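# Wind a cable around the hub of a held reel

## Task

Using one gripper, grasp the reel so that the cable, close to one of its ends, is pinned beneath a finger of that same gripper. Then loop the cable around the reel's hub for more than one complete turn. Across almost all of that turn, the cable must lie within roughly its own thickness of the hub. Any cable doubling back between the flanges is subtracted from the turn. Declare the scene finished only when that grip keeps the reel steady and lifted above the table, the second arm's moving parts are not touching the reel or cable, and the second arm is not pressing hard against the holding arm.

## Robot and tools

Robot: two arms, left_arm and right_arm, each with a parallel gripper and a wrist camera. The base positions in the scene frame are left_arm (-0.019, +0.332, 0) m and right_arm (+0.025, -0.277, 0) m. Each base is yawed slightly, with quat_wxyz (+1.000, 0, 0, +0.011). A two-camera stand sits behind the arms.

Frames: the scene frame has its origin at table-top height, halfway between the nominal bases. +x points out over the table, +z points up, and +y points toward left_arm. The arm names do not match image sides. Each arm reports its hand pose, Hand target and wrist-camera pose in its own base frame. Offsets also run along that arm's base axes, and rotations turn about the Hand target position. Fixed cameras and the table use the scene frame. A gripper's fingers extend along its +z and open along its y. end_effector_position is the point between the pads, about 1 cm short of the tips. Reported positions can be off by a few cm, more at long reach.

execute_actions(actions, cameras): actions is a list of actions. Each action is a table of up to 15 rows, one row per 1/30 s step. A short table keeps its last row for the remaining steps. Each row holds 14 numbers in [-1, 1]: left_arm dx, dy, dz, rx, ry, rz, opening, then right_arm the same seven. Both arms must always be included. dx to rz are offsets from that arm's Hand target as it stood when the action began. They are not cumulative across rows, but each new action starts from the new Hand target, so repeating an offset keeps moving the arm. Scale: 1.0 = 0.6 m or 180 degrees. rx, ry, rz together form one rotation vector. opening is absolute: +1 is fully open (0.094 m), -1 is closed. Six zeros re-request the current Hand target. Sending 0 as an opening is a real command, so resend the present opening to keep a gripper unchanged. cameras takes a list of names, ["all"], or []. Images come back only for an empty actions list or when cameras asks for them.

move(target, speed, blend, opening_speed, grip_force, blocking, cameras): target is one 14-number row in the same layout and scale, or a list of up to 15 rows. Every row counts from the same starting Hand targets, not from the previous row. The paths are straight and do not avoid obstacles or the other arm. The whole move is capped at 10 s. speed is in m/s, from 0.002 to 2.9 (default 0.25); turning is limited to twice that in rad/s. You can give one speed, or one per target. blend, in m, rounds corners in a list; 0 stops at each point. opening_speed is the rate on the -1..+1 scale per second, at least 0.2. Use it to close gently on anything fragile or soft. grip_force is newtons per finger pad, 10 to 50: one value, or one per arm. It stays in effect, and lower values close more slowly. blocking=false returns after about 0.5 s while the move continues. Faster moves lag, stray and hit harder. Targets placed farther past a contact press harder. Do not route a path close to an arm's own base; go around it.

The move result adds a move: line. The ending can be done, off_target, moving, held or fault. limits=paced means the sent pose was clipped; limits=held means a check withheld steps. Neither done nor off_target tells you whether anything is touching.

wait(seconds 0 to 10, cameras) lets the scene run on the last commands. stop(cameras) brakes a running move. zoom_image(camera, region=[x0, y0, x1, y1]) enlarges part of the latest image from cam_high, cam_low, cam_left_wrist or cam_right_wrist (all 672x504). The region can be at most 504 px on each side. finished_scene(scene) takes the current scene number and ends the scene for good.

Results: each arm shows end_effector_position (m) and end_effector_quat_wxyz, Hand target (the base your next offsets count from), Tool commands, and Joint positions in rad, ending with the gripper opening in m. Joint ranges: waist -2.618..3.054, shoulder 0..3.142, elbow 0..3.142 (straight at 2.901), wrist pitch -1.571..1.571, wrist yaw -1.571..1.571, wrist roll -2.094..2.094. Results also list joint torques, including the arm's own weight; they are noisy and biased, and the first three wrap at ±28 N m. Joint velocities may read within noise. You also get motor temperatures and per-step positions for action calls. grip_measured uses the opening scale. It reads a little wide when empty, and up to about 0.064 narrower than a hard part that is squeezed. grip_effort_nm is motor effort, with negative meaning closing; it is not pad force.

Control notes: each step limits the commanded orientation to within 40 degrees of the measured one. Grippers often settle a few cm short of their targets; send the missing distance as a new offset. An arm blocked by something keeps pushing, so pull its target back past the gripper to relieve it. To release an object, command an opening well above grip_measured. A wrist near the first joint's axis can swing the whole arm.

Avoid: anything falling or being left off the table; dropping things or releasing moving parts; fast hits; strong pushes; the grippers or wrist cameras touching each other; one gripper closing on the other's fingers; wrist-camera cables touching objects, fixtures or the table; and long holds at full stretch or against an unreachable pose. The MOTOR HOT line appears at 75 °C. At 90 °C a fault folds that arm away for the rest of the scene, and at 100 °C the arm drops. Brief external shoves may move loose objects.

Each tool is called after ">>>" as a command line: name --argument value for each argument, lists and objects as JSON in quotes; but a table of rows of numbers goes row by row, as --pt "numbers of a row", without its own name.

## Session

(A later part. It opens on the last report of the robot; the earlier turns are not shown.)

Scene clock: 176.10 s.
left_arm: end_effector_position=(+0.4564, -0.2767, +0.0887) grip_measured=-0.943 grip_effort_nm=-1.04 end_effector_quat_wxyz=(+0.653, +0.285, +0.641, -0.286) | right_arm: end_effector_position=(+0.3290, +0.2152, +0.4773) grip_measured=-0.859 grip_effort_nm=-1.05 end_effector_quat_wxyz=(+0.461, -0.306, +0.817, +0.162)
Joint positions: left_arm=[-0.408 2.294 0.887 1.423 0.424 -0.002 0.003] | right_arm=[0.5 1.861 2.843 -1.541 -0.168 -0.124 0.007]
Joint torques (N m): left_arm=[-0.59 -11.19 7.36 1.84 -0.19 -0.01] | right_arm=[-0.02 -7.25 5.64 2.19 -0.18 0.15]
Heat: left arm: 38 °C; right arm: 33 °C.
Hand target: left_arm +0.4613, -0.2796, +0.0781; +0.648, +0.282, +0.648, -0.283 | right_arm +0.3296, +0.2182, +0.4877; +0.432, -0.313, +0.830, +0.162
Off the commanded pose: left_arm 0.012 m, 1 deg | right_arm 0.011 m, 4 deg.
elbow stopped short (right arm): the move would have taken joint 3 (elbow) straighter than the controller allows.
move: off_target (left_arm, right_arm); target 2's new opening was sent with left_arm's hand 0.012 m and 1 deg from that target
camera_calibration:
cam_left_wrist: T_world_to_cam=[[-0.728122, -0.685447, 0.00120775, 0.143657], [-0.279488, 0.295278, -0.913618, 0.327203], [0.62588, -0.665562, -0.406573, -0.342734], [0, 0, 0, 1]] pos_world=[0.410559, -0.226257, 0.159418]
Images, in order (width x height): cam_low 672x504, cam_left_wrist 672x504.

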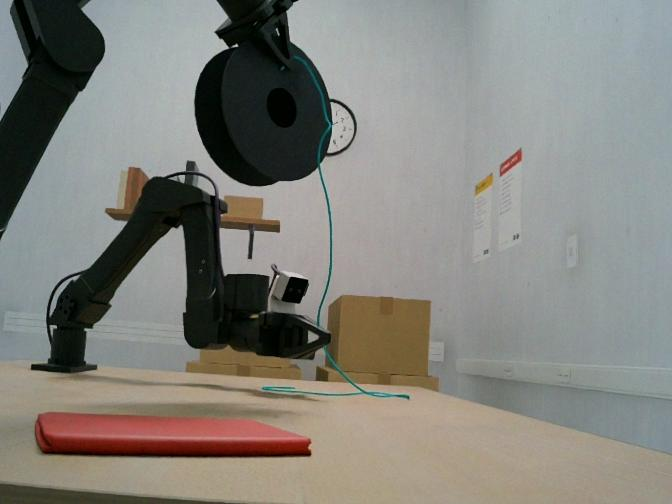

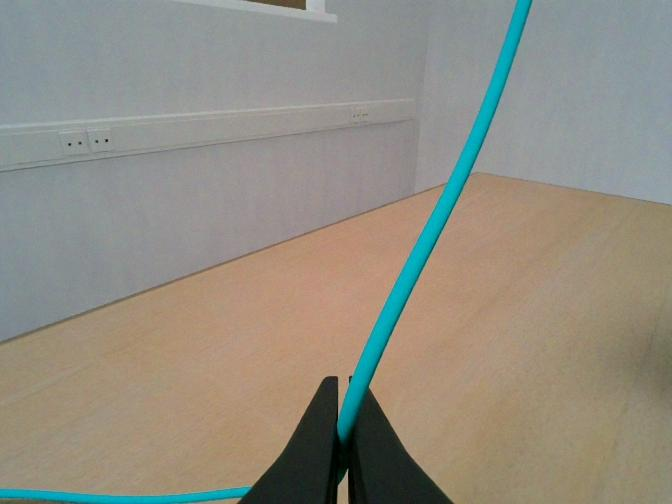

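>>> move --pt "-0.166 -0.111 0.078 0 0 0 -1 0 0 0 0 0 0 -1" --pt "-0.361 -0.293 0.262 -0.1137 0.1218 0 -1 0 0 0 0 0 0 -1" --speed 0.1 --blend '[0.04,0]' --cameras '["all"]'

>>> zoom_image --camera "cam_low" --region '[150, 0, 390, 260]'

Scene clock: 182.50 s.
left_arm: end_effector_position=(+0.2436, -0.4547, +0.2085) grip_measured=-0.943 grip_effort_nm=-1.06 end_effector_quat_wxyz=(+0.540, +0.116, +0.714, -0.430) | right_arm: end_effector_position=(+0.3290, +0.2152, +0.4773) grip_measured=-0.859 grip_effort_nm=-1.05 end_effector_quat_wxyz=(+0.461, -0.306, +0.817, +0.162)
Joint positions: left_arm=[-1.209 1.782 0.875 0.857 -0.375 -0.529 0.003] | right_arm=[0.5 1.861 2.843 -1.541 -0.168 -0.124 0.007]
Joint torques (N m): left_arm=[-0.44 -14.58 10.62 1.87 -0.23 0.02] | right_arm=[0.01 -7.28 5.67 2.19 -0.19 0.16]
Heat: left arm: 38 °C; right arm: 33 °C.
Hand target: left_arm +0.2446, -0.4554, +0.2353; +0.553, +0.104, +0.699, -0.441 | right_arm +0.3296, +0.2182, +0.4877; +0.432, -0.313, +0.830, +0.162
Off the commanded pose: left_arm 0.027 m, 3 deg | right_arm 0.011 m, 4 deg.
elbow stopped short (right arm): the move would have taken joint 3 (elbow) straighter than the controller allows.
move: off_target (left_arm, right_arm)
camera_calibration:
cam_left_wrist: T_world_to_cam=[[-0.617528, -0.613557, 0.492145, -0.229963], [-0.643156, 0.0337043, -0.764993, 0.368351], [0.452779, -0.788931, -0.415426, -0.29136], [0, 0, 0, 1]] pos_world=[0.226821, -0.383374, 0.273922]
cam_right_wrist: T_world_to_cam=[[0.654806, -0.755591, 0.0176558, -0.0612152], [-0.635509, -0.563085, -0.528265, 0.619456], [0.409094, 0.33469, -0.848896, 0.287199], [0, 0, 0, 1]] pos_world=[0.316262, 0.20643, 0.572119]

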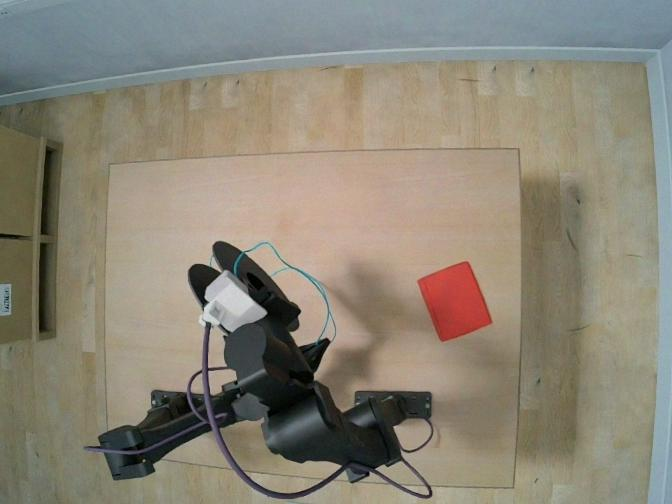

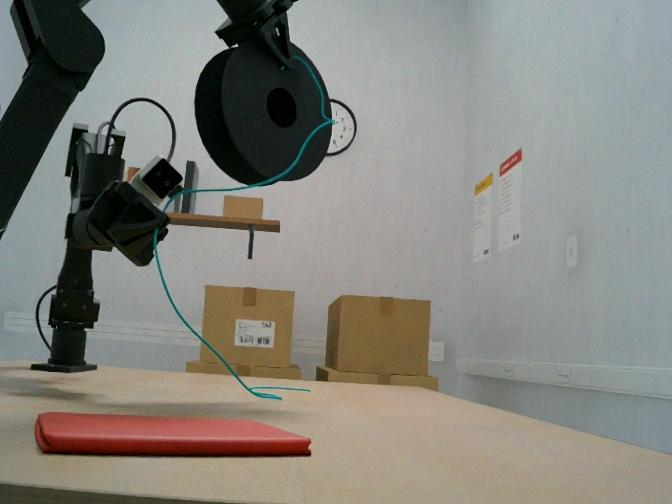

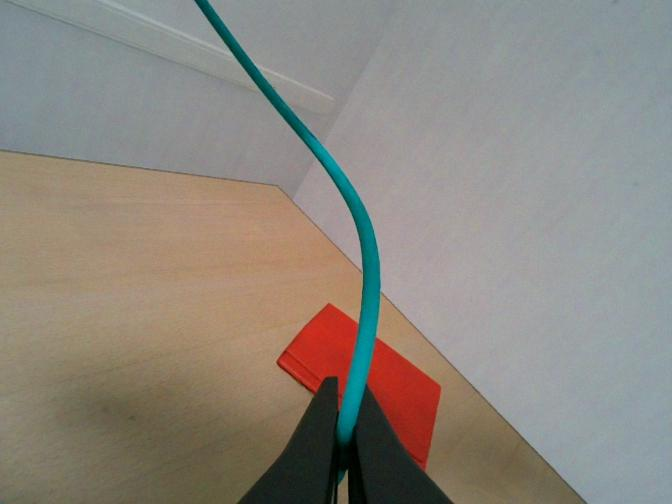

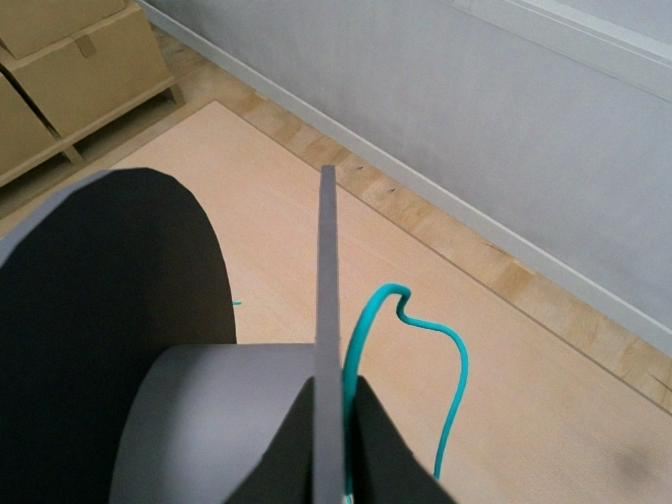

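Scaled by 1.938 from the camera's 672x504 image, which has a finer 960x720 frame.

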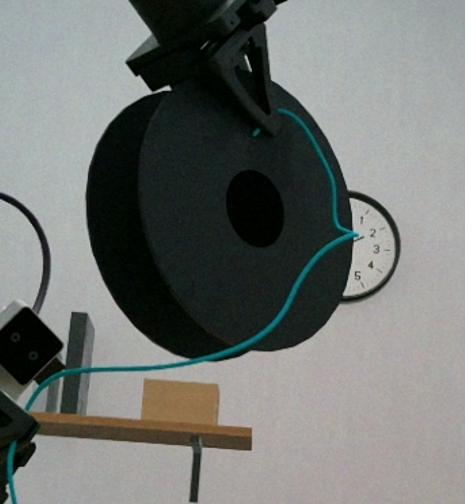

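>>> move --pt "0.195 0.182 -0.184 0.1137 -0.1218 0 -1 0 0 0 0 0 0 -1" --pt "0.393 0.458 0.191 0.1137 -0.1218 0 -1 0 0 0 0 0 0 -1" --pt "0.325 0.531 0.6 0.1137 -0.1218 0 -1 0 0 0 0 0 0 -1" --pt "-0.029 0.543 0.625 0.1137 -0.1218 0 -1 0 0 0 0 0 0 -1" --speed 0.16 --blend '[0.04,0.04,0.04,0]' --cameras '["all"]'

>>> zoom_image --camera "cam_low" --region '[150, 0, 390, 260]'

Scene clock: 192.07 s.
left_arm: end_effector_position=(+0.2249, -0.1302, +0.6168) grip_measured=-0.943 grip_effort_nm=-1.05 end_effector_quat_wxyz=(+0.657, +0.283, +0.640, -0.279) | right_arm: end_effector_position=(+0.3289, +0.2152, +0.4773) grip_measured=-0.859 grip_effort_nm=-1.05 end_effector_quat_wxyz=(+0.461, -0.306, +0.817, +0.162)
Joint positions: left_arm=[0.004 1.298 2.297 -0.97 0.822 -0.006 0.003] | right_arm=[0.5 1.861 2.843 -1.541 -0.168 -0.124 0.007]
Joint torques (N m): left_arm=[0.76 -1.39 2.7 1.57 0.14 0.02] | right_arm=[-0.02 -7.31 5.67 2.19 -0.18 0.17]
Heat: left arm: 38 °C; right arm: 33 °C.
Hand target: left_arm +0.2272, -0.1297, +0.6103; +0.648, +0.282, +0.648, -0.283 | right_arm +0.3296, +0.2182, +0.4877; +0.432, -0.313, +0.830, +0.162
Off the commanded pose: left_arm 0.007 m, 1 deg | right_arm 0.011 m, 4 deg.
elbow stopped short (right arm): the move would have taken joint 3 (elbow) straighter than the controller allows.
move: off_target (right_arm)
camera_calibration:
cam_left_wrist: T_world_to_cam=[[-0.718862, -0.695092, -0.00918022, 0.0779993], [-0.274039, 0.295497, -0.915196, 0.701422], [0.638858, -0.655384, -0.402904, 0.110582], [0, 0, 0, 1]] pos_world=[0.177641, -0.0805776, 0.687209]
cam_right_wrist: T_world_to_cam=[[0.655043, -0.755391, 0.0174336, -0.0611385], [-0.635375, -0.563164, -0.528343, 0.61941], [0.408923, 0.33501, -0.848852, 0.287203], [0, 0, 0, 1]] pos_world=[0.316162, 0.20643, 0.572119]

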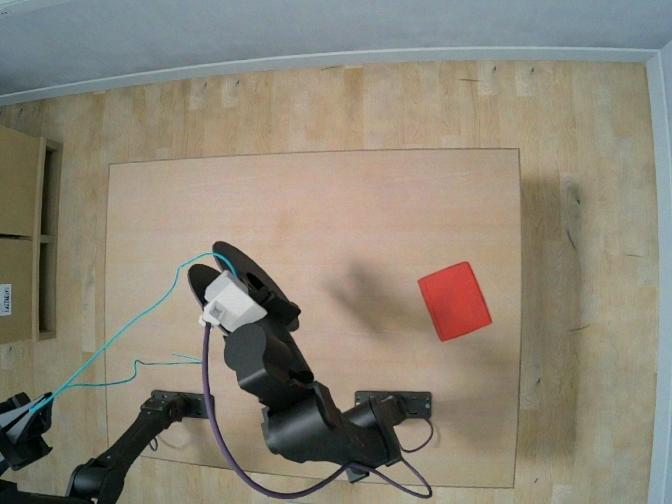

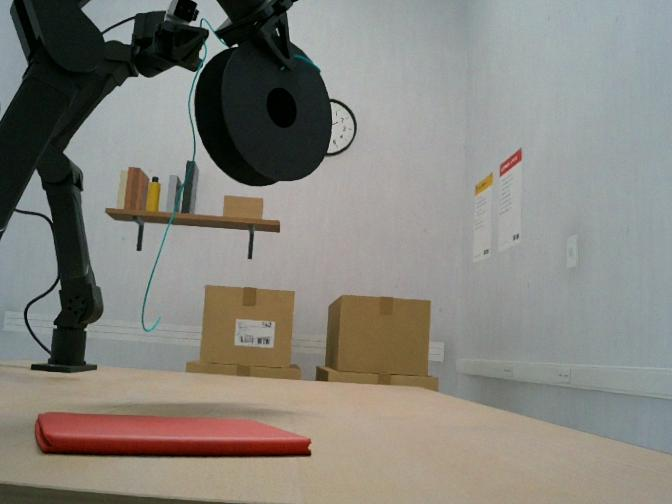

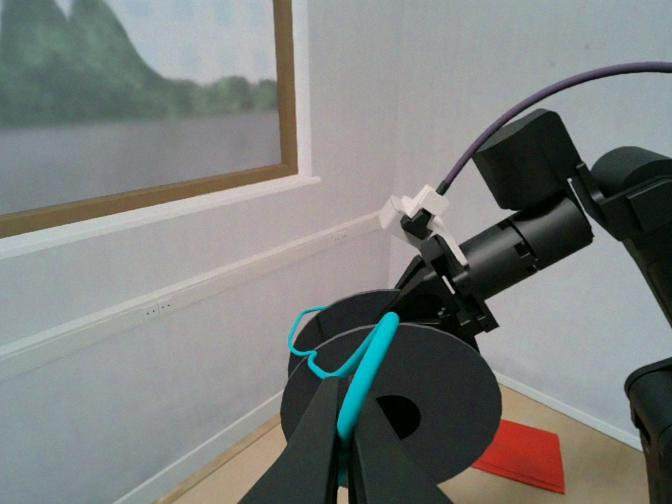

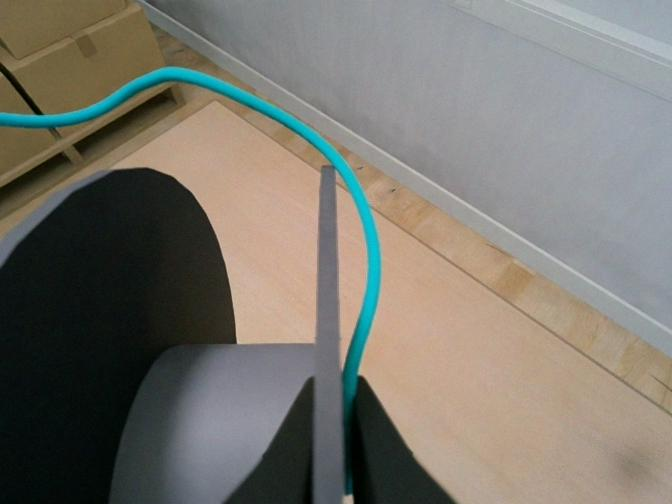

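Scaled by 1.938 from the camera's 672x504 image, which has a finer 960x720 frame.

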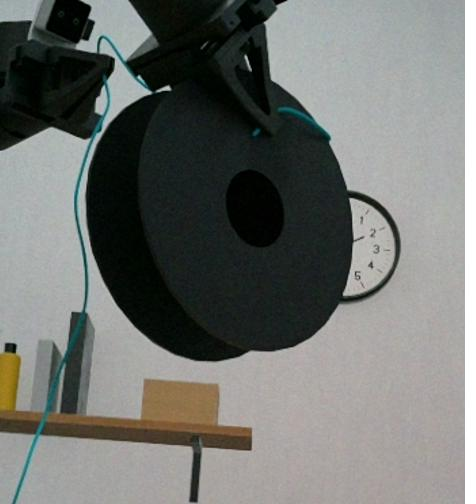

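>>> move --pt "-0.127 -0.278 -0.067 0 0 0 -1 0 0 0 0 0 0 -1" --pt "-0.12 -0.408 -0.284 0 0 0 -1 0 0 0 0 0 0 -1" --speed 0.1 --blend '[0.03,0]' --cameras '["all"]'

>>> zoom_image --camera "cam_low" --region '[100, 0, 390, 260]'

Scene clock: 197.17 s.
left_arm: end_effector_position=(+0.1556, -0.3708, +0.4498) grip_measured=-0.943 grip_effort_nm=-1.05 end_effector_quat_wxyz=(+0.650, +0.278, +0.645, -0.291) | right_arm: end_effector_position=(+0.3289, +0.2152, +0.4773) grip_measured=-0.859 grip_effort_nm=-1.05 end_effector_quat_wxyz=(+0.461, -0.306, +0.817, +0.162)
Joint positions: left_arm=[-1.435 1.225 1.305 -0.063 -0.607 -0.004 0.003] | right_arm=[0.5 1.861 2.843 -1.541 -0.168 -0.124 0.007]
Joint torques (N m): left_arm=[-0.68 -4.77 6.57 1.99 -0.13 0] | right_arm=[0.03 -7.32 5.63 2.2 -0.17 0.17]
Heat: left arm: 38 °C; right arm: 33 °C.
Hand target: left_arm +0.1552, -0.3745, +0.4400; +0.648, +0.282, +0.648, -0.283 | right_arm +0.3296, +0.2182, +0.4877; +0.432, -0.313, +0.830, +0.162
Off the commanded pose: left_arm 0.011 m, 1 deg | right_arm 0.011 m, 4 deg.
elbow stopped short (right arm): the move would have taken joint 3 (elbow) straighter than the controller allows.
move: off_target (left_arm, right_arm)
camera_calibration:
cam_left_wrist: T_world_to_cam=[[-0.725439, -0.688015, 0.0193429, -0.14979], [-0.294157, 0.284506, -0.91243, 0.598653], [0.622262, -0.667602, -0.408776, -0.0694704], [0, 0, 0, 1]] pos_world=[0.110663, -0.319757, 0.520728]
cam_right_wrist: T_world_to_cam=[[0.655043, -0.755391, 0.0174336, -0.0611385], [-0.635375, -0.563164, -0.528343, 0.61941], [0.408923, 0.33501, -0.848852, 0.287203], [0, 0, 0, 1]] pos_world=[0.316162, 0.20643, 0.572119]

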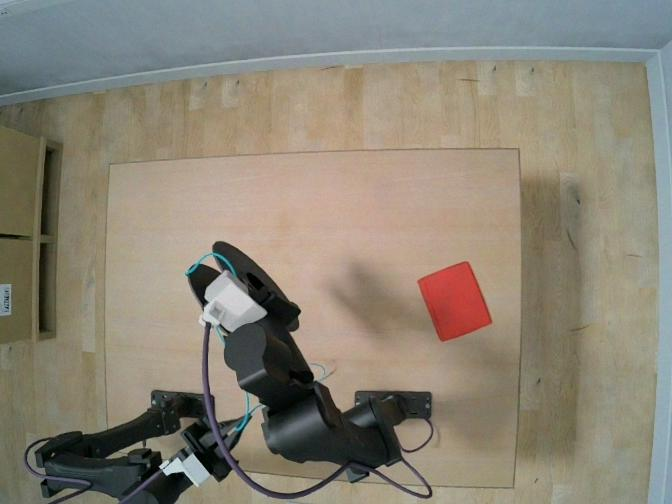

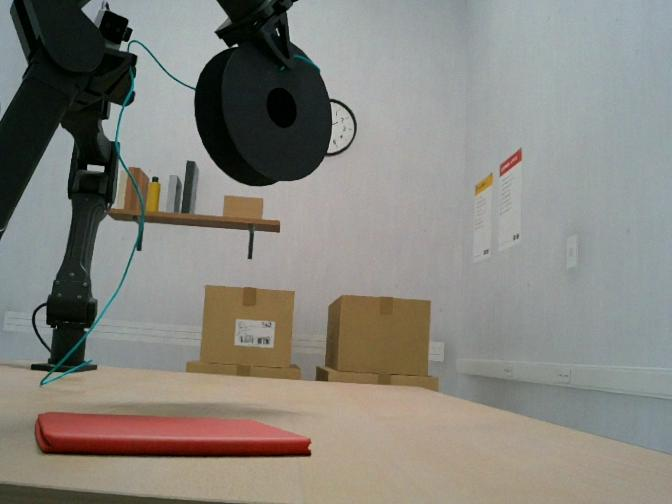

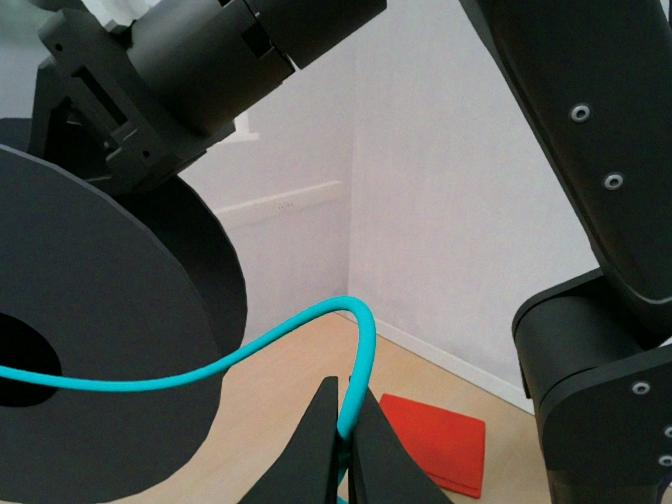

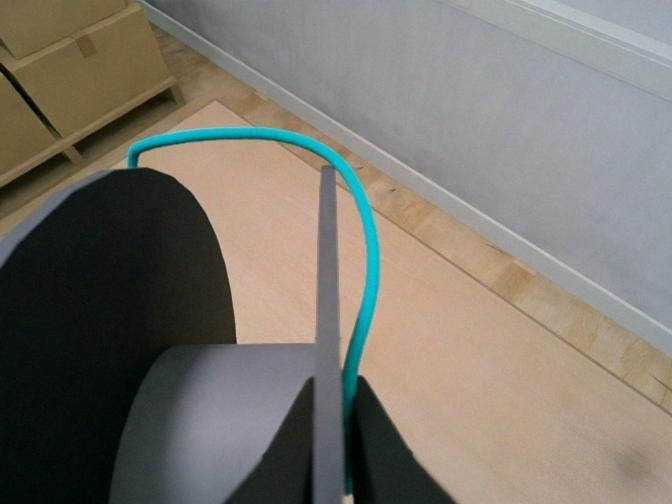

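Scaled by 1.738 from the camera's 672x504 image, which has a finer 960x720 frame.

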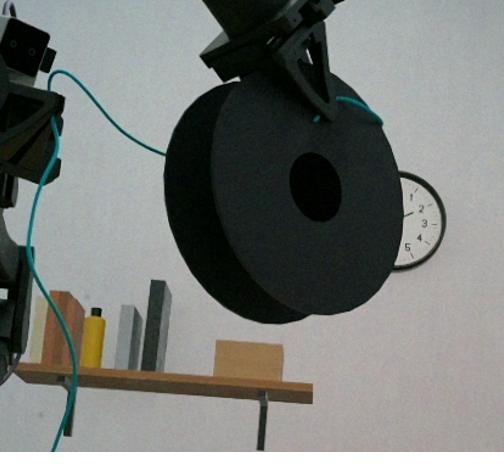

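>>> execute_actions --actions '[]'

Scene clock: 199.03 s.
left_arm: end_effector_position=(+0.1556, -0.3708, +0.4499) grip_measured=-0.943 grip_effort_nm=-1.06 end_effector_quat_wxyz=(+0.650, +0.278, +0.645, -0.291) | right_arm: end_effector_position=(+0.3289, +0.2152, +0.4773) grip_measured=-0.859 grip_effort_nm=-1.05 end_effector_quat_wxyz=(+0.461, -0.306, +0.817, +0.162)
Joint positions: left_arm=[-1.435 1.225 1.305 -0.063 -0.607 -0.004 0.003] | right_arm=[0.5 1.861 2.843 -1.541 -0.168 -0.124 0.007]
Joint velocities: within noise
Joint torques (N m): left_arm=[-0.7 -4.79 6.52 2 -0.12 0] | right_arm=[-0.02 -7.28 5.64 2.21 -0.17 0.17]
Motor temperatures (°C): left_arm=[21 28 36 38 22 21 28] | right_arm=[23 22 28 33 21 23 23]
Heat: left arm: 38 °C; right arm: 33 °C.
Hand target: left_arm +0.1552, -0.3745, +0.4400; +0.648, +0.282, +0.648, -0.283 | right_arm +0.3296, +0.2182, +0.4877; +0.432, -0.313, +0.830, +0.162
Tool commands: left_gripper/opening=-1.0 right_gripper/opening=-1.0
Off the commanded pose: left_arm 0.011 m, 1 deg | right_arm 0.011 m, 4 deg.
camera_calibration:
cam_left_wrist: T_world_to_cam=[[-0.725471, -0.687974, 0.0195839, -0.149899], [-0.294096, 0.284148, -0.912561, 0.5986], [0.622254, -0.667796, -0.408472, -0.0696901], [0, 0, 0, 1]] pos_world=[0.110663, -0.319756, 0.520728]
cam_right_wrist: T_world_to_cam=[[0.655043, -0.755391, 0.0174336, -0.0611385], [-0.635375, -0.563164, -0.528343, 0.61941], [0.408923, 0.33501, -0.848852, 0.287203], [0, 0, 0, 1]] pos_world=[0.316162, 0.20643, 0.572119]

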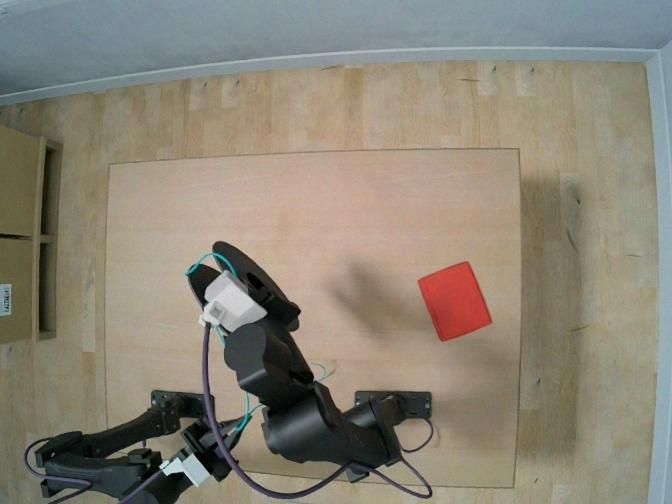

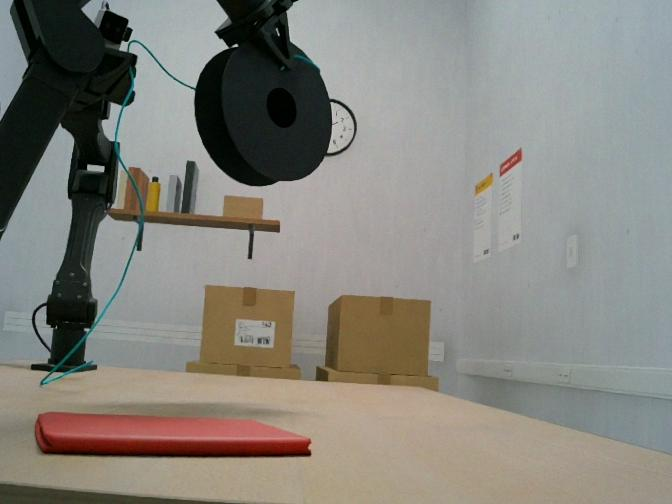

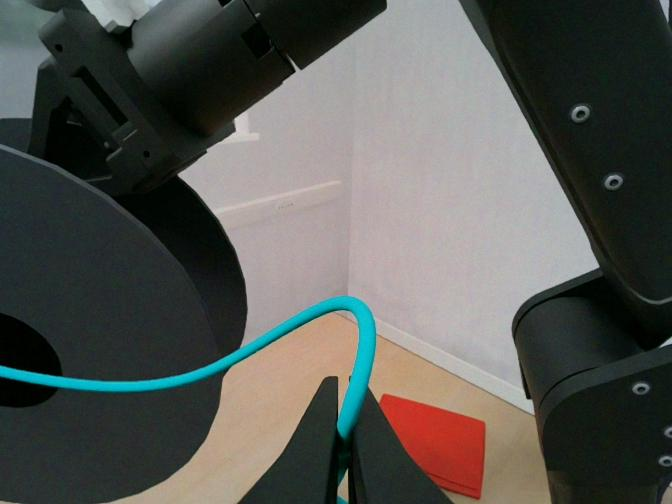

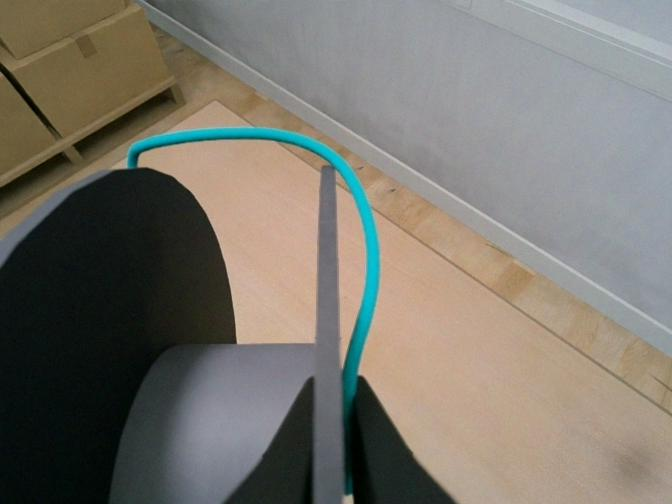

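>>> move --pt "-0.0545 0.0165 -0.022 0 0 0 -1 0 0 0 0 0 0 -1" --pt "0.0217 -0.0987 -0.205 0 0 0 -1 0 0 0 0 0 0 -1" --speed 0.1 --blend 0.02 --cameras '["all"]'

Scene clock: 204.67 s.
left_arm: end_effector_position=(+0.1671, -0.4318, +0.3282) grip_measured=-0.943 grip_effort_nm=-1.05 end_effector_quat_wxyz=(+0.652, +0.275, +0.647, -0.286) | right_arm: end_effector_position=(+0.3286, +0.2151, +0.4766) grip_measured=-0.859 grip_effort_nm=-1.05 end_effector_quat_wxyz=(+0.460, -0.307, +0.818, +0.162)
Joint positions: left_arm=[-1.431 1.446 0.983 0.479 -0.615 -0.003 0.003] | right_arm=[0.5 1.861 2.843 -1.544 -0.168 -0.124 0.007]
Joint torques (N m): left_arm=[0.49 -7.39 6.98 2.01 0.14 -0.01] | right_arm=[-0.02 -7.27 5.6 2.22 -0.18 0.17]
Heat: left arm: 39 °C; right arm: 33 °C.
Hand target: left_arm +0.1682, -0.4336, +0.3169; +0.648, +0.282, +0.648, -0.283 | right_arm +0.3296, +0.2182, +0.4877; +0.432, -0.313, +0.830, +0.162
Off the commanded pose: left_arm 0.011 m, 1 deg | right_arm 0.012 m, 4 deg.
elbow stopped short (right arm): the move would have taken joint 3 (elbow) straighter than the controller allows.
move: off_target (left_arm, right_arm); blend cut to 0.0183 m at target 1
camera_calibration:
cam_left_wrist: T_world_to_cam=[[-0.71704, -0.696808, 0.0176706, -0.185783], [-0.296697, 0.282176, -0.912331, 0.507756], [0.630733, -0.659421, -0.409072, -0.164754], [0, 0, 0, 1]] pos_world=[0.121351, -0.381374, 0.399128]
cam_right_wrist: T_world_to_cam=[[0.655077, -0.755373, 0.0168761, -0.0607581], [-0.636781, -0.563978, -0.525775, 0.618172], [0.406674, 0.333677, -0.850456, 0.288634], [0, 0, 0, 1]] pos_world=[0.316061, 0.206429, 0.571515]

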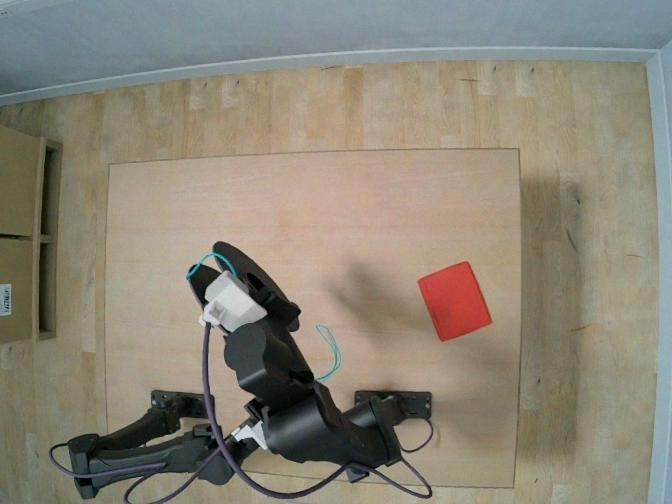

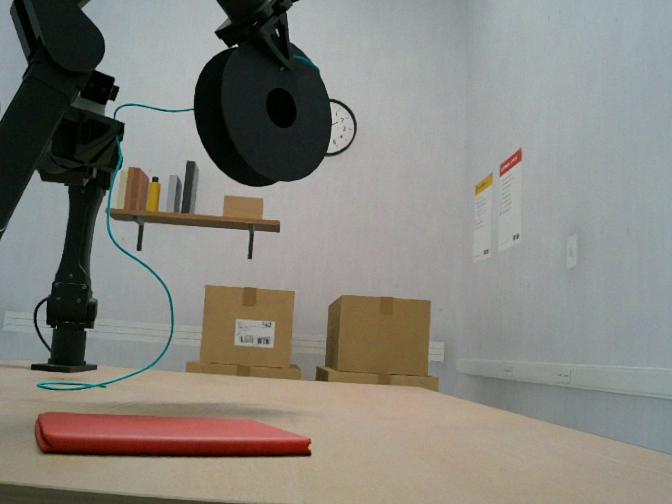

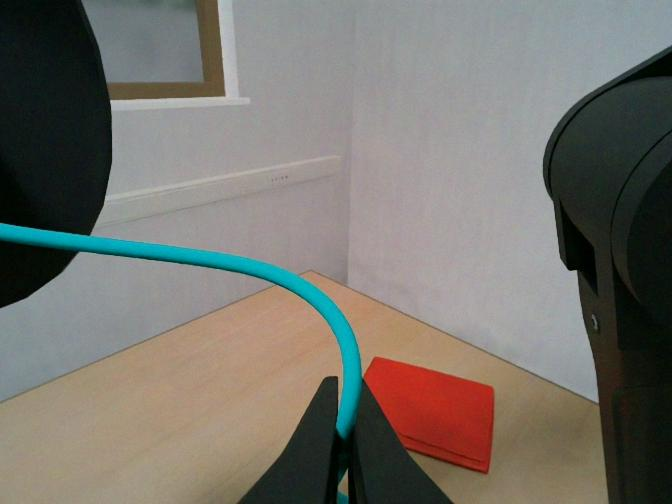

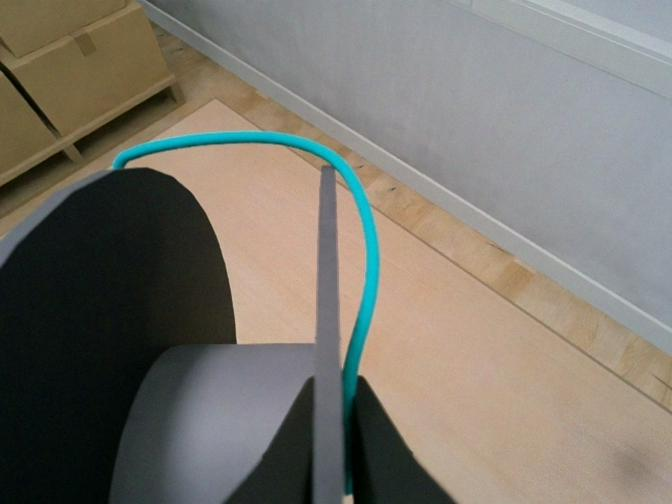

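>>> move --target '[0.094,-0.044,0,0,0,0,-1,0,0,0,0,0,0,-1]' --speed 0.1 --cameras '["cam_left_wrist","cam_low"]'

>>> move --pt "0 0 0 0 0 0 -0.915 0 0 0 0 0 0 -1" --pt "0.03 0.03 -0.15 0 0 0 -0.915 0 0 0 0 0 0 -1" --speed 0.08 --cameras '["all"]'

Scene clock: 206.37 s.
left_arm: end_effector_position=(+0.2218, -0.4528, +0.3068) grip_measured=-0.943 grip_effort_nm=-1.05 end_effector_quat_wxyz=(+0.642, +0.288, +0.656, -0.273) | right_arm: end_effector_position=(+0.3286, +0.2151, +0.4766) grip_measured=-0.859 grip_effort_nm=-1.05 end_effector_quat_wxyz=(+0.460, -0.307, +0.818, +0.162)
Joint positions: left_arm=[-1.277 1.583 1.065 0.491 -0.461 -0.001 0.003] | right_arm=[0.5 1.861 2.843 -1.544 -0.168 -0.124 0.007]
Joint torques (N m): left_arm=[0.38 -8.25 12.25 2.07 0.08 0] | right_arm=[0.01 -7.35 5.61 2.23 -0.19 0.16]
Heat: left arm: 39 °C; right arm: 33 °C.
Hand target: left_arm +0.2247, -0.4600, +0.3170; +0.648, +0.282, +0.648, -0.283 | right_arm +0.3296, +0.2182, +0.4877; +0.432, -0.313, +0.830, +0.162
Off the commanded pose: left_arm 0.013 m, 2 deg | right_arm 0.012 m, 4 deg.
elbow stopped short (right arm): the move would have taken joint 3 (elbow) straighter than the controller allows.
move: off_target (left_arm, right_arm)
camera_calibration:
cam_left_wrist: T_world_to_cam=[[-0.717509, -0.696526, -0.00563671, -0.153399], [-0.305108, 0.321553, -0.896389, 0.525139], [0.626171, -0.641447, -0.443233, -0.202339], [0, 0, 0, 1]] pos_world=[0.176857, -0.405497, 0.380181]
Images, in order (width x height): cam_low 672x504, cam_left_wrist 672x504.

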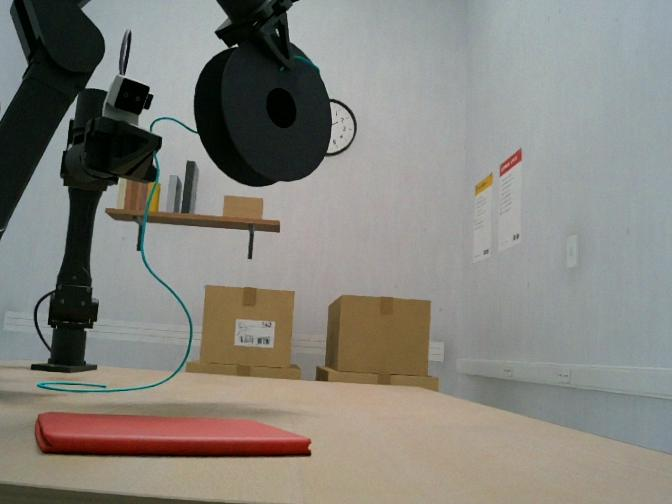

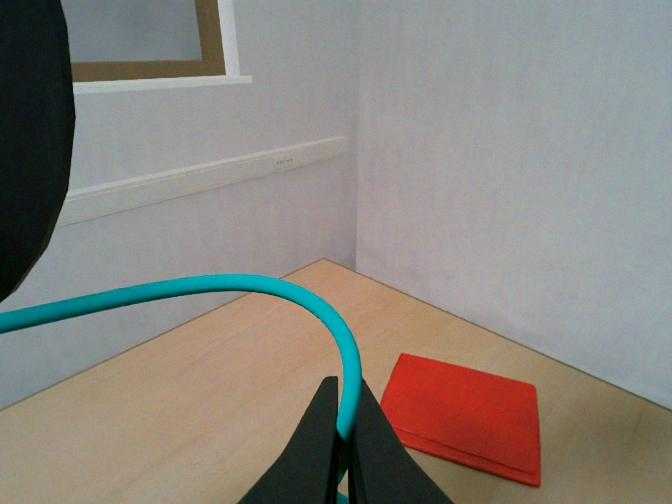

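Scene clock: 209.00 s.
left_arm: end_effector_position=(+0.2415, -0.4427, +0.2430) grip_measured=-0.914 grip_effort_nm=-0.08 end_effector_quat_wxyz=(+0.655, +0.274, +0.642, -0.289) | right_arm: end_effector_position=(+0.3281, +0.2148, +0.4758) grip_measured=-0.859 grip_effort_nm=-1.05 end_effector_quat_wxyz=(+0.458, -0.307, +0.818, +0.162)
Joint positions: left_arm=[-1.21 1.705 0.857 0.876 -0.391 -0.001 0.004] | right_arm=[0.5 1.861 2.843 -1.548 -0.168 -0.124 0.007]
Joint torques (N m): left_arm=[0.47 -8.85 6.12 2.02 0.11 -0.02] | right_arm=[-0.01 -7.3 5.64 2.27 -0.16 0.15]
Heat: left arm: 39 °C; right arm: 34 °C.
Hand target: left_arm +0.2427, -0.4419, +0.2269; +0.648, +0.282, +0.648, -0.282 | right_arm +0.3296, +0.2182, +0.4877; +0.432, -0.313, +0.830, +0.162
Off the commanded pose: left_arm 0.016 m, 2 deg | right_arm 0.012 m, 3 deg.
elbow stopped short (right arm): the move would have taken joint 3 (elbow) straighter than the controller allows.
move: off_target (left_arm, right_arm)
camera_calibration:
cam_left_wrist: T_world_to_cam=[[-0.719729, -0.694009, 0.0184764, -0.136789], [-0.287707, 0.273938, -0.917705, 0.450625], [0.631834, -0.665815, -0.396832, -0.259963], [0, 0, 0, 1]] pos_world=[0.19545, -0.391464, 0.312907]
cam_right_wrist: T_world_to_cam=[[0.655176, -0.755307, 0.0160028, -0.0603023], [-0.638531, -0.564953, -0.522595, 0.616619], [0.403761, 0.332174, -0.852431, 0.290467], [0, 0, 0, 1]] pos_world=[0.31596, 0.206329, 0.57081]

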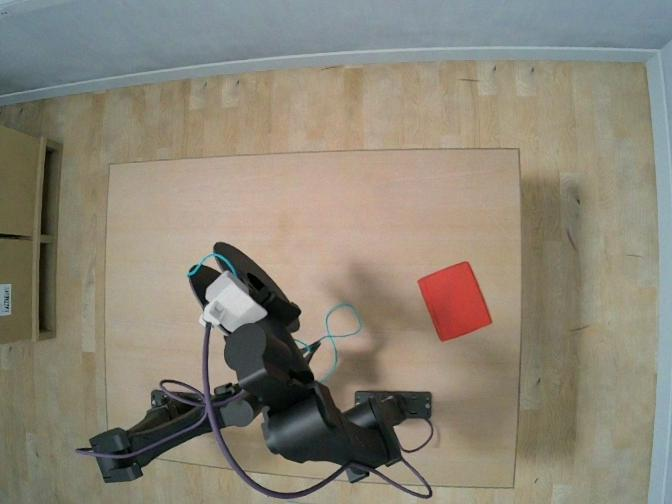

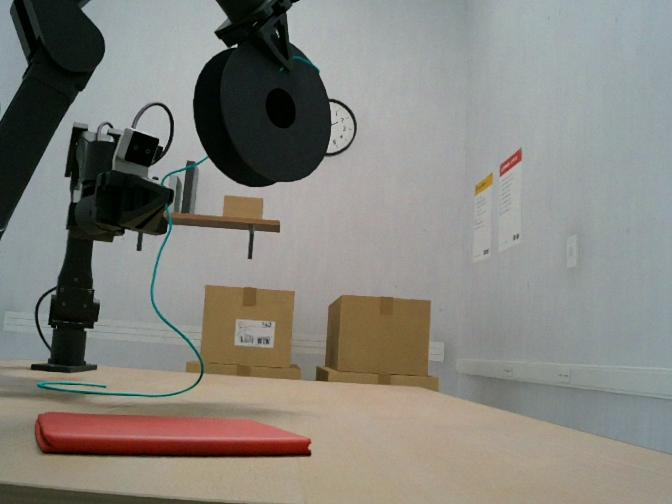

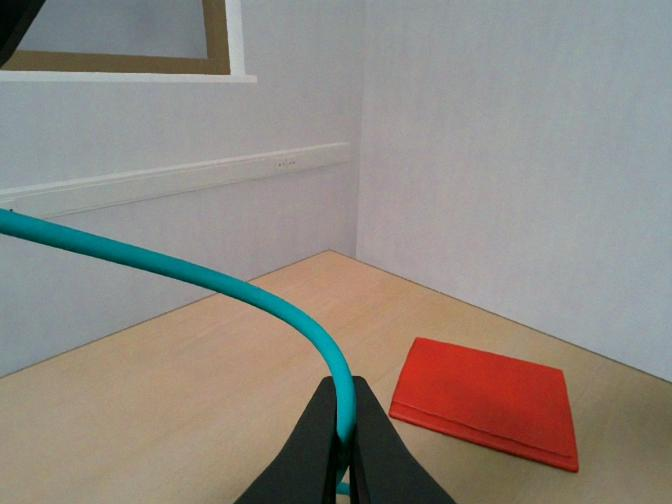

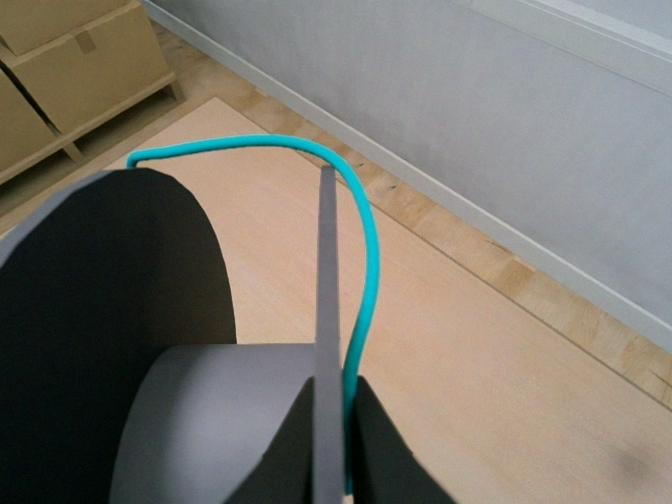

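>>> move --target '[0.03,0.03,-0.17,0,0,0,-0.915,0,0,0,0,0,0,-1]' --speed 0.08 --cameras '["all"]'

Scene clock: 211.17 s.
left_arm: end_effector_position=(+0.2665, -0.4214, +0.1612) grip_measured=-0.914 grip_effort_nm=-0.09 end_effector_quat_wxyz=(+0.678, +0.248, +0.626, -0.295) | right_arm: end_effector_position=(+0.3230, +0.2095, +0.4648) grip_measured=-0.859 grip_effort_nm=-1.05 end_effector_quat_wxyz=(+0.437, -0.311, +0.830, +0.151)
Joint positions: left_arm=[-1.13 2.01 0.71 1.398 -0.341 -0.001 0.004] | right_arm=[0.5 1.861 2.843 -1.601 -0.156 -0.137 0.007]
Joint torques (N m): left_arm=[-0.21 -8.34 3.54 1.59 0.35 -0.02] | right_arm=[-0.02 -7.38 5.63 2.77 -0.31 0.31]
Heat: left arm: 39 °C; right arm: 34 °C.
Hand target: left_arm +0.2608, -0.4240, +0.1249; +0.648, +0.282, +0.648, -0.283 | right_arm +0.3295, +0.2182, +0.4877; +0.431, -0.313, +0.830, +0.162
Off the commanded pose: left_arm 0.037 m, 6 deg | right_arm 0.025 m, 2 deg.
elbow stopped short (right arm): the move would have taken joint 3 (elbow) straighter than the controller allows.
joint read past its limit (right arm) — joint 4 (wrist pitch), lower limit.
move: off_target (left_arm, right_arm)
camera_calibration:
cam_left_wrist: T_world_to_cam=[[-0.699672, -0.713263, 0.0414187, -0.119642], [-0.266864, 0.207123, -0.941214, 0.346933], [0.662754, -0.669594, -0.335262, -0.313744], [0, 0, 0, 1]] pos_world=[0.216809, -0.367276, 0.226307]
cam_right_wrist: T_world_to_cam=[[0.653596, -0.756514, 0.0223313, -0.0628875], [-0.658252, -0.582769, -0.476534, 0.593289], [0.373518, 0.296761, -0.878872, 0.314281], [0, 0, 0, 1]] pos_world=[0.314247, 0.204909, 0.56034]

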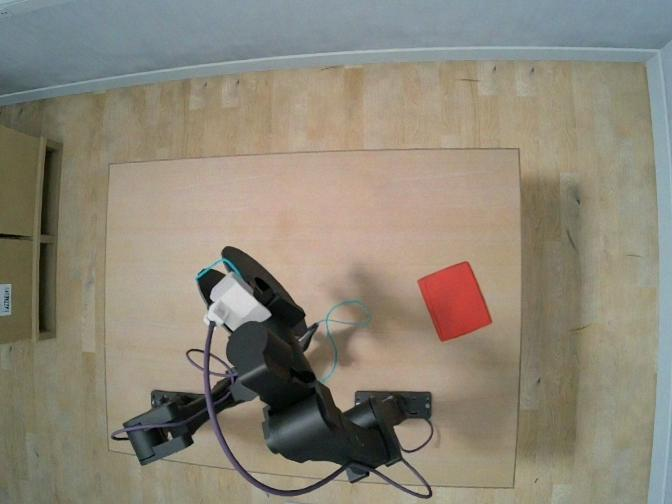

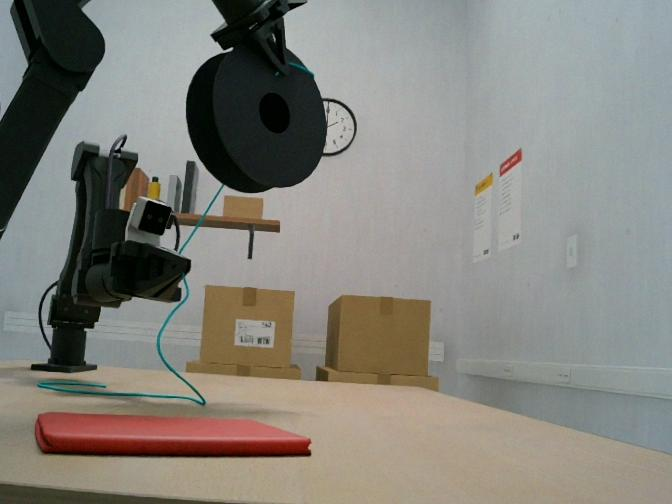

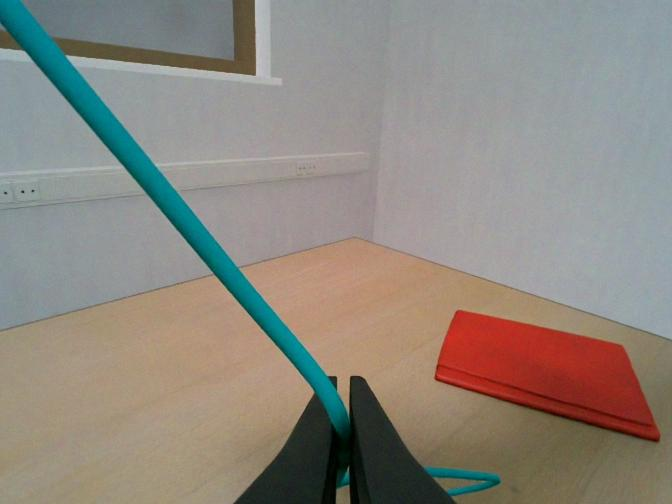

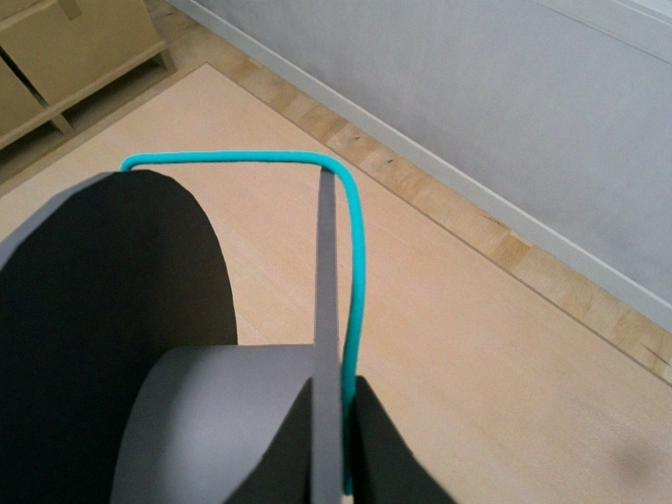

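>>> move --pt "0 0 0 0 0 0 -0.88 0 0 0 0 0 0 -1" --pt "0.03 0.0 -0.04 0 0 0 -0.88 0 0 0 0 0 0 -1" --speed 0.06 --cameras '["all"]'

Scene clock: 213.20 s.
left_arm: end_effector_position=(+0.2746, -0.4206, +0.1004) grip_measured=-0.882 grip_effort_nm=0.10 end_effector_quat_wxyz=(+0.643, +0.286, +0.654, -0.279) | right_arm: end_effector_position=(+0.3256, +0.2130, +0.4710) grip_measured=-0.859 grip_effort_nm=-1.05 end_effector_quat_wxyz=(+0.448, -0.308, +0.824, +0.159)
Joint positions: left_arm=[-1.089 2.146 0.708 1.418 -0.267 -0.001 0.006] | right_arm=[0.5 1.861 2.843 -1.571 -0.166 -0.125 0.007]
Joint torques (N m): left_arm=[0.53 -10.18 7.19 2.21 0.04 -0.03] | right_arm=[-0.01 -7.41 5.63 2.48 -0.21 0.17]
Heat: left arm: 39 °C; right arm: 34 °C.
Hand target: left_arm +0.2788, -0.4240, +0.1010; +0.648, +0.282, +0.648, -0.283 | right_arm +0.3295, +0.2182, +0.4877; +0.431, -0.313, +0.830, +0.163
Off the commanded pose: left_arm 0.005 m, 1 deg | right_arm 0.018 m, 2 deg.
elbow stopped short (right arm): the move would have taken joint 3 (elbow) straighter than the controller allows.
move: off_target (right_arm)
camera_calibration:
cam_left_wrist: T_world_to_cam=[[-0.721732, -0.692171, 0.00170873, -0.0919359], [-0.304116, 0.314885, -0.899089, 0.34307], [0.621785, -0.649421, -0.437763, -0.308922], [0, 0, 0, 1]] pos_world=[0.230063, -0.372283, 0.173374]
cam_right_wrist: T_world_to_cam=[[0.654691, -0.755783, 0.0130862, -0.0582451], [-0.648978, -0.57088, -0.502915, 0.606832], [0.387566, 0.320762, -0.864237, 0.301111], [0, 0, 0, 1]] pos_world=[0.315253, 0.205822, 0.566178]

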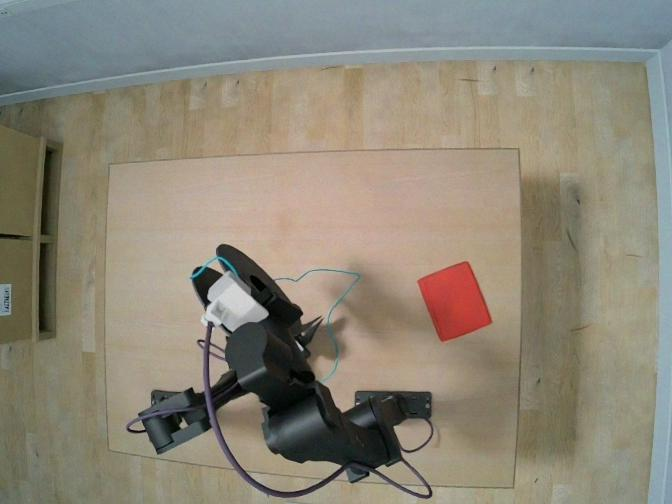

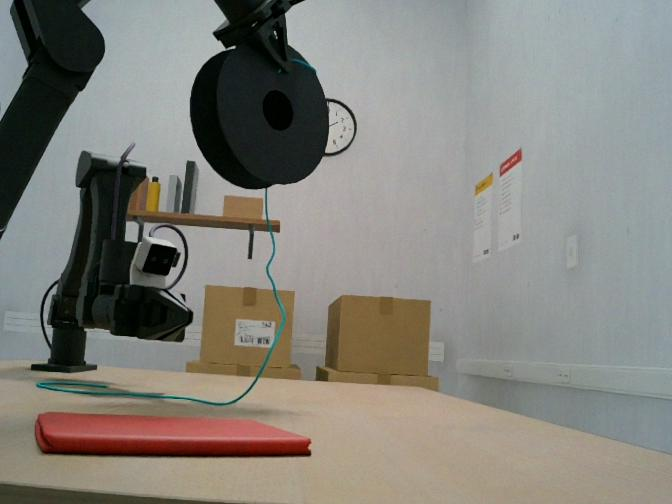

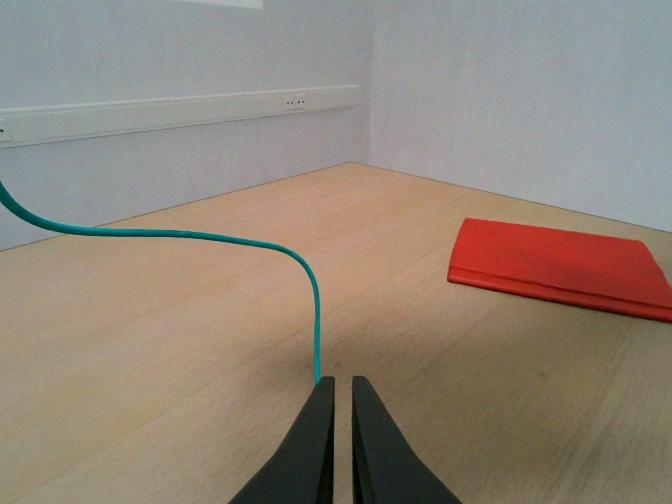

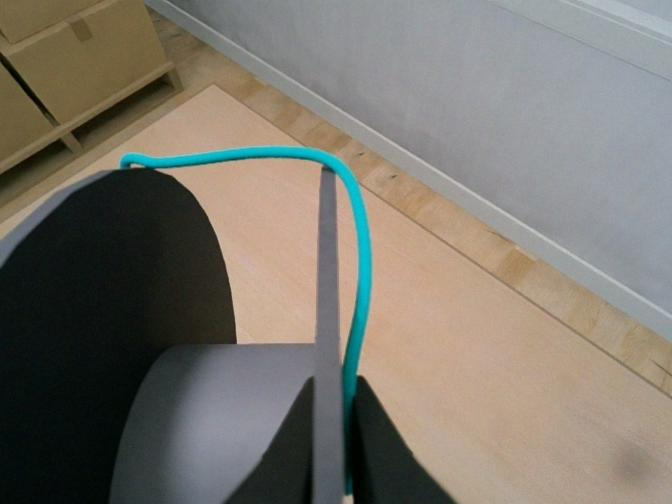

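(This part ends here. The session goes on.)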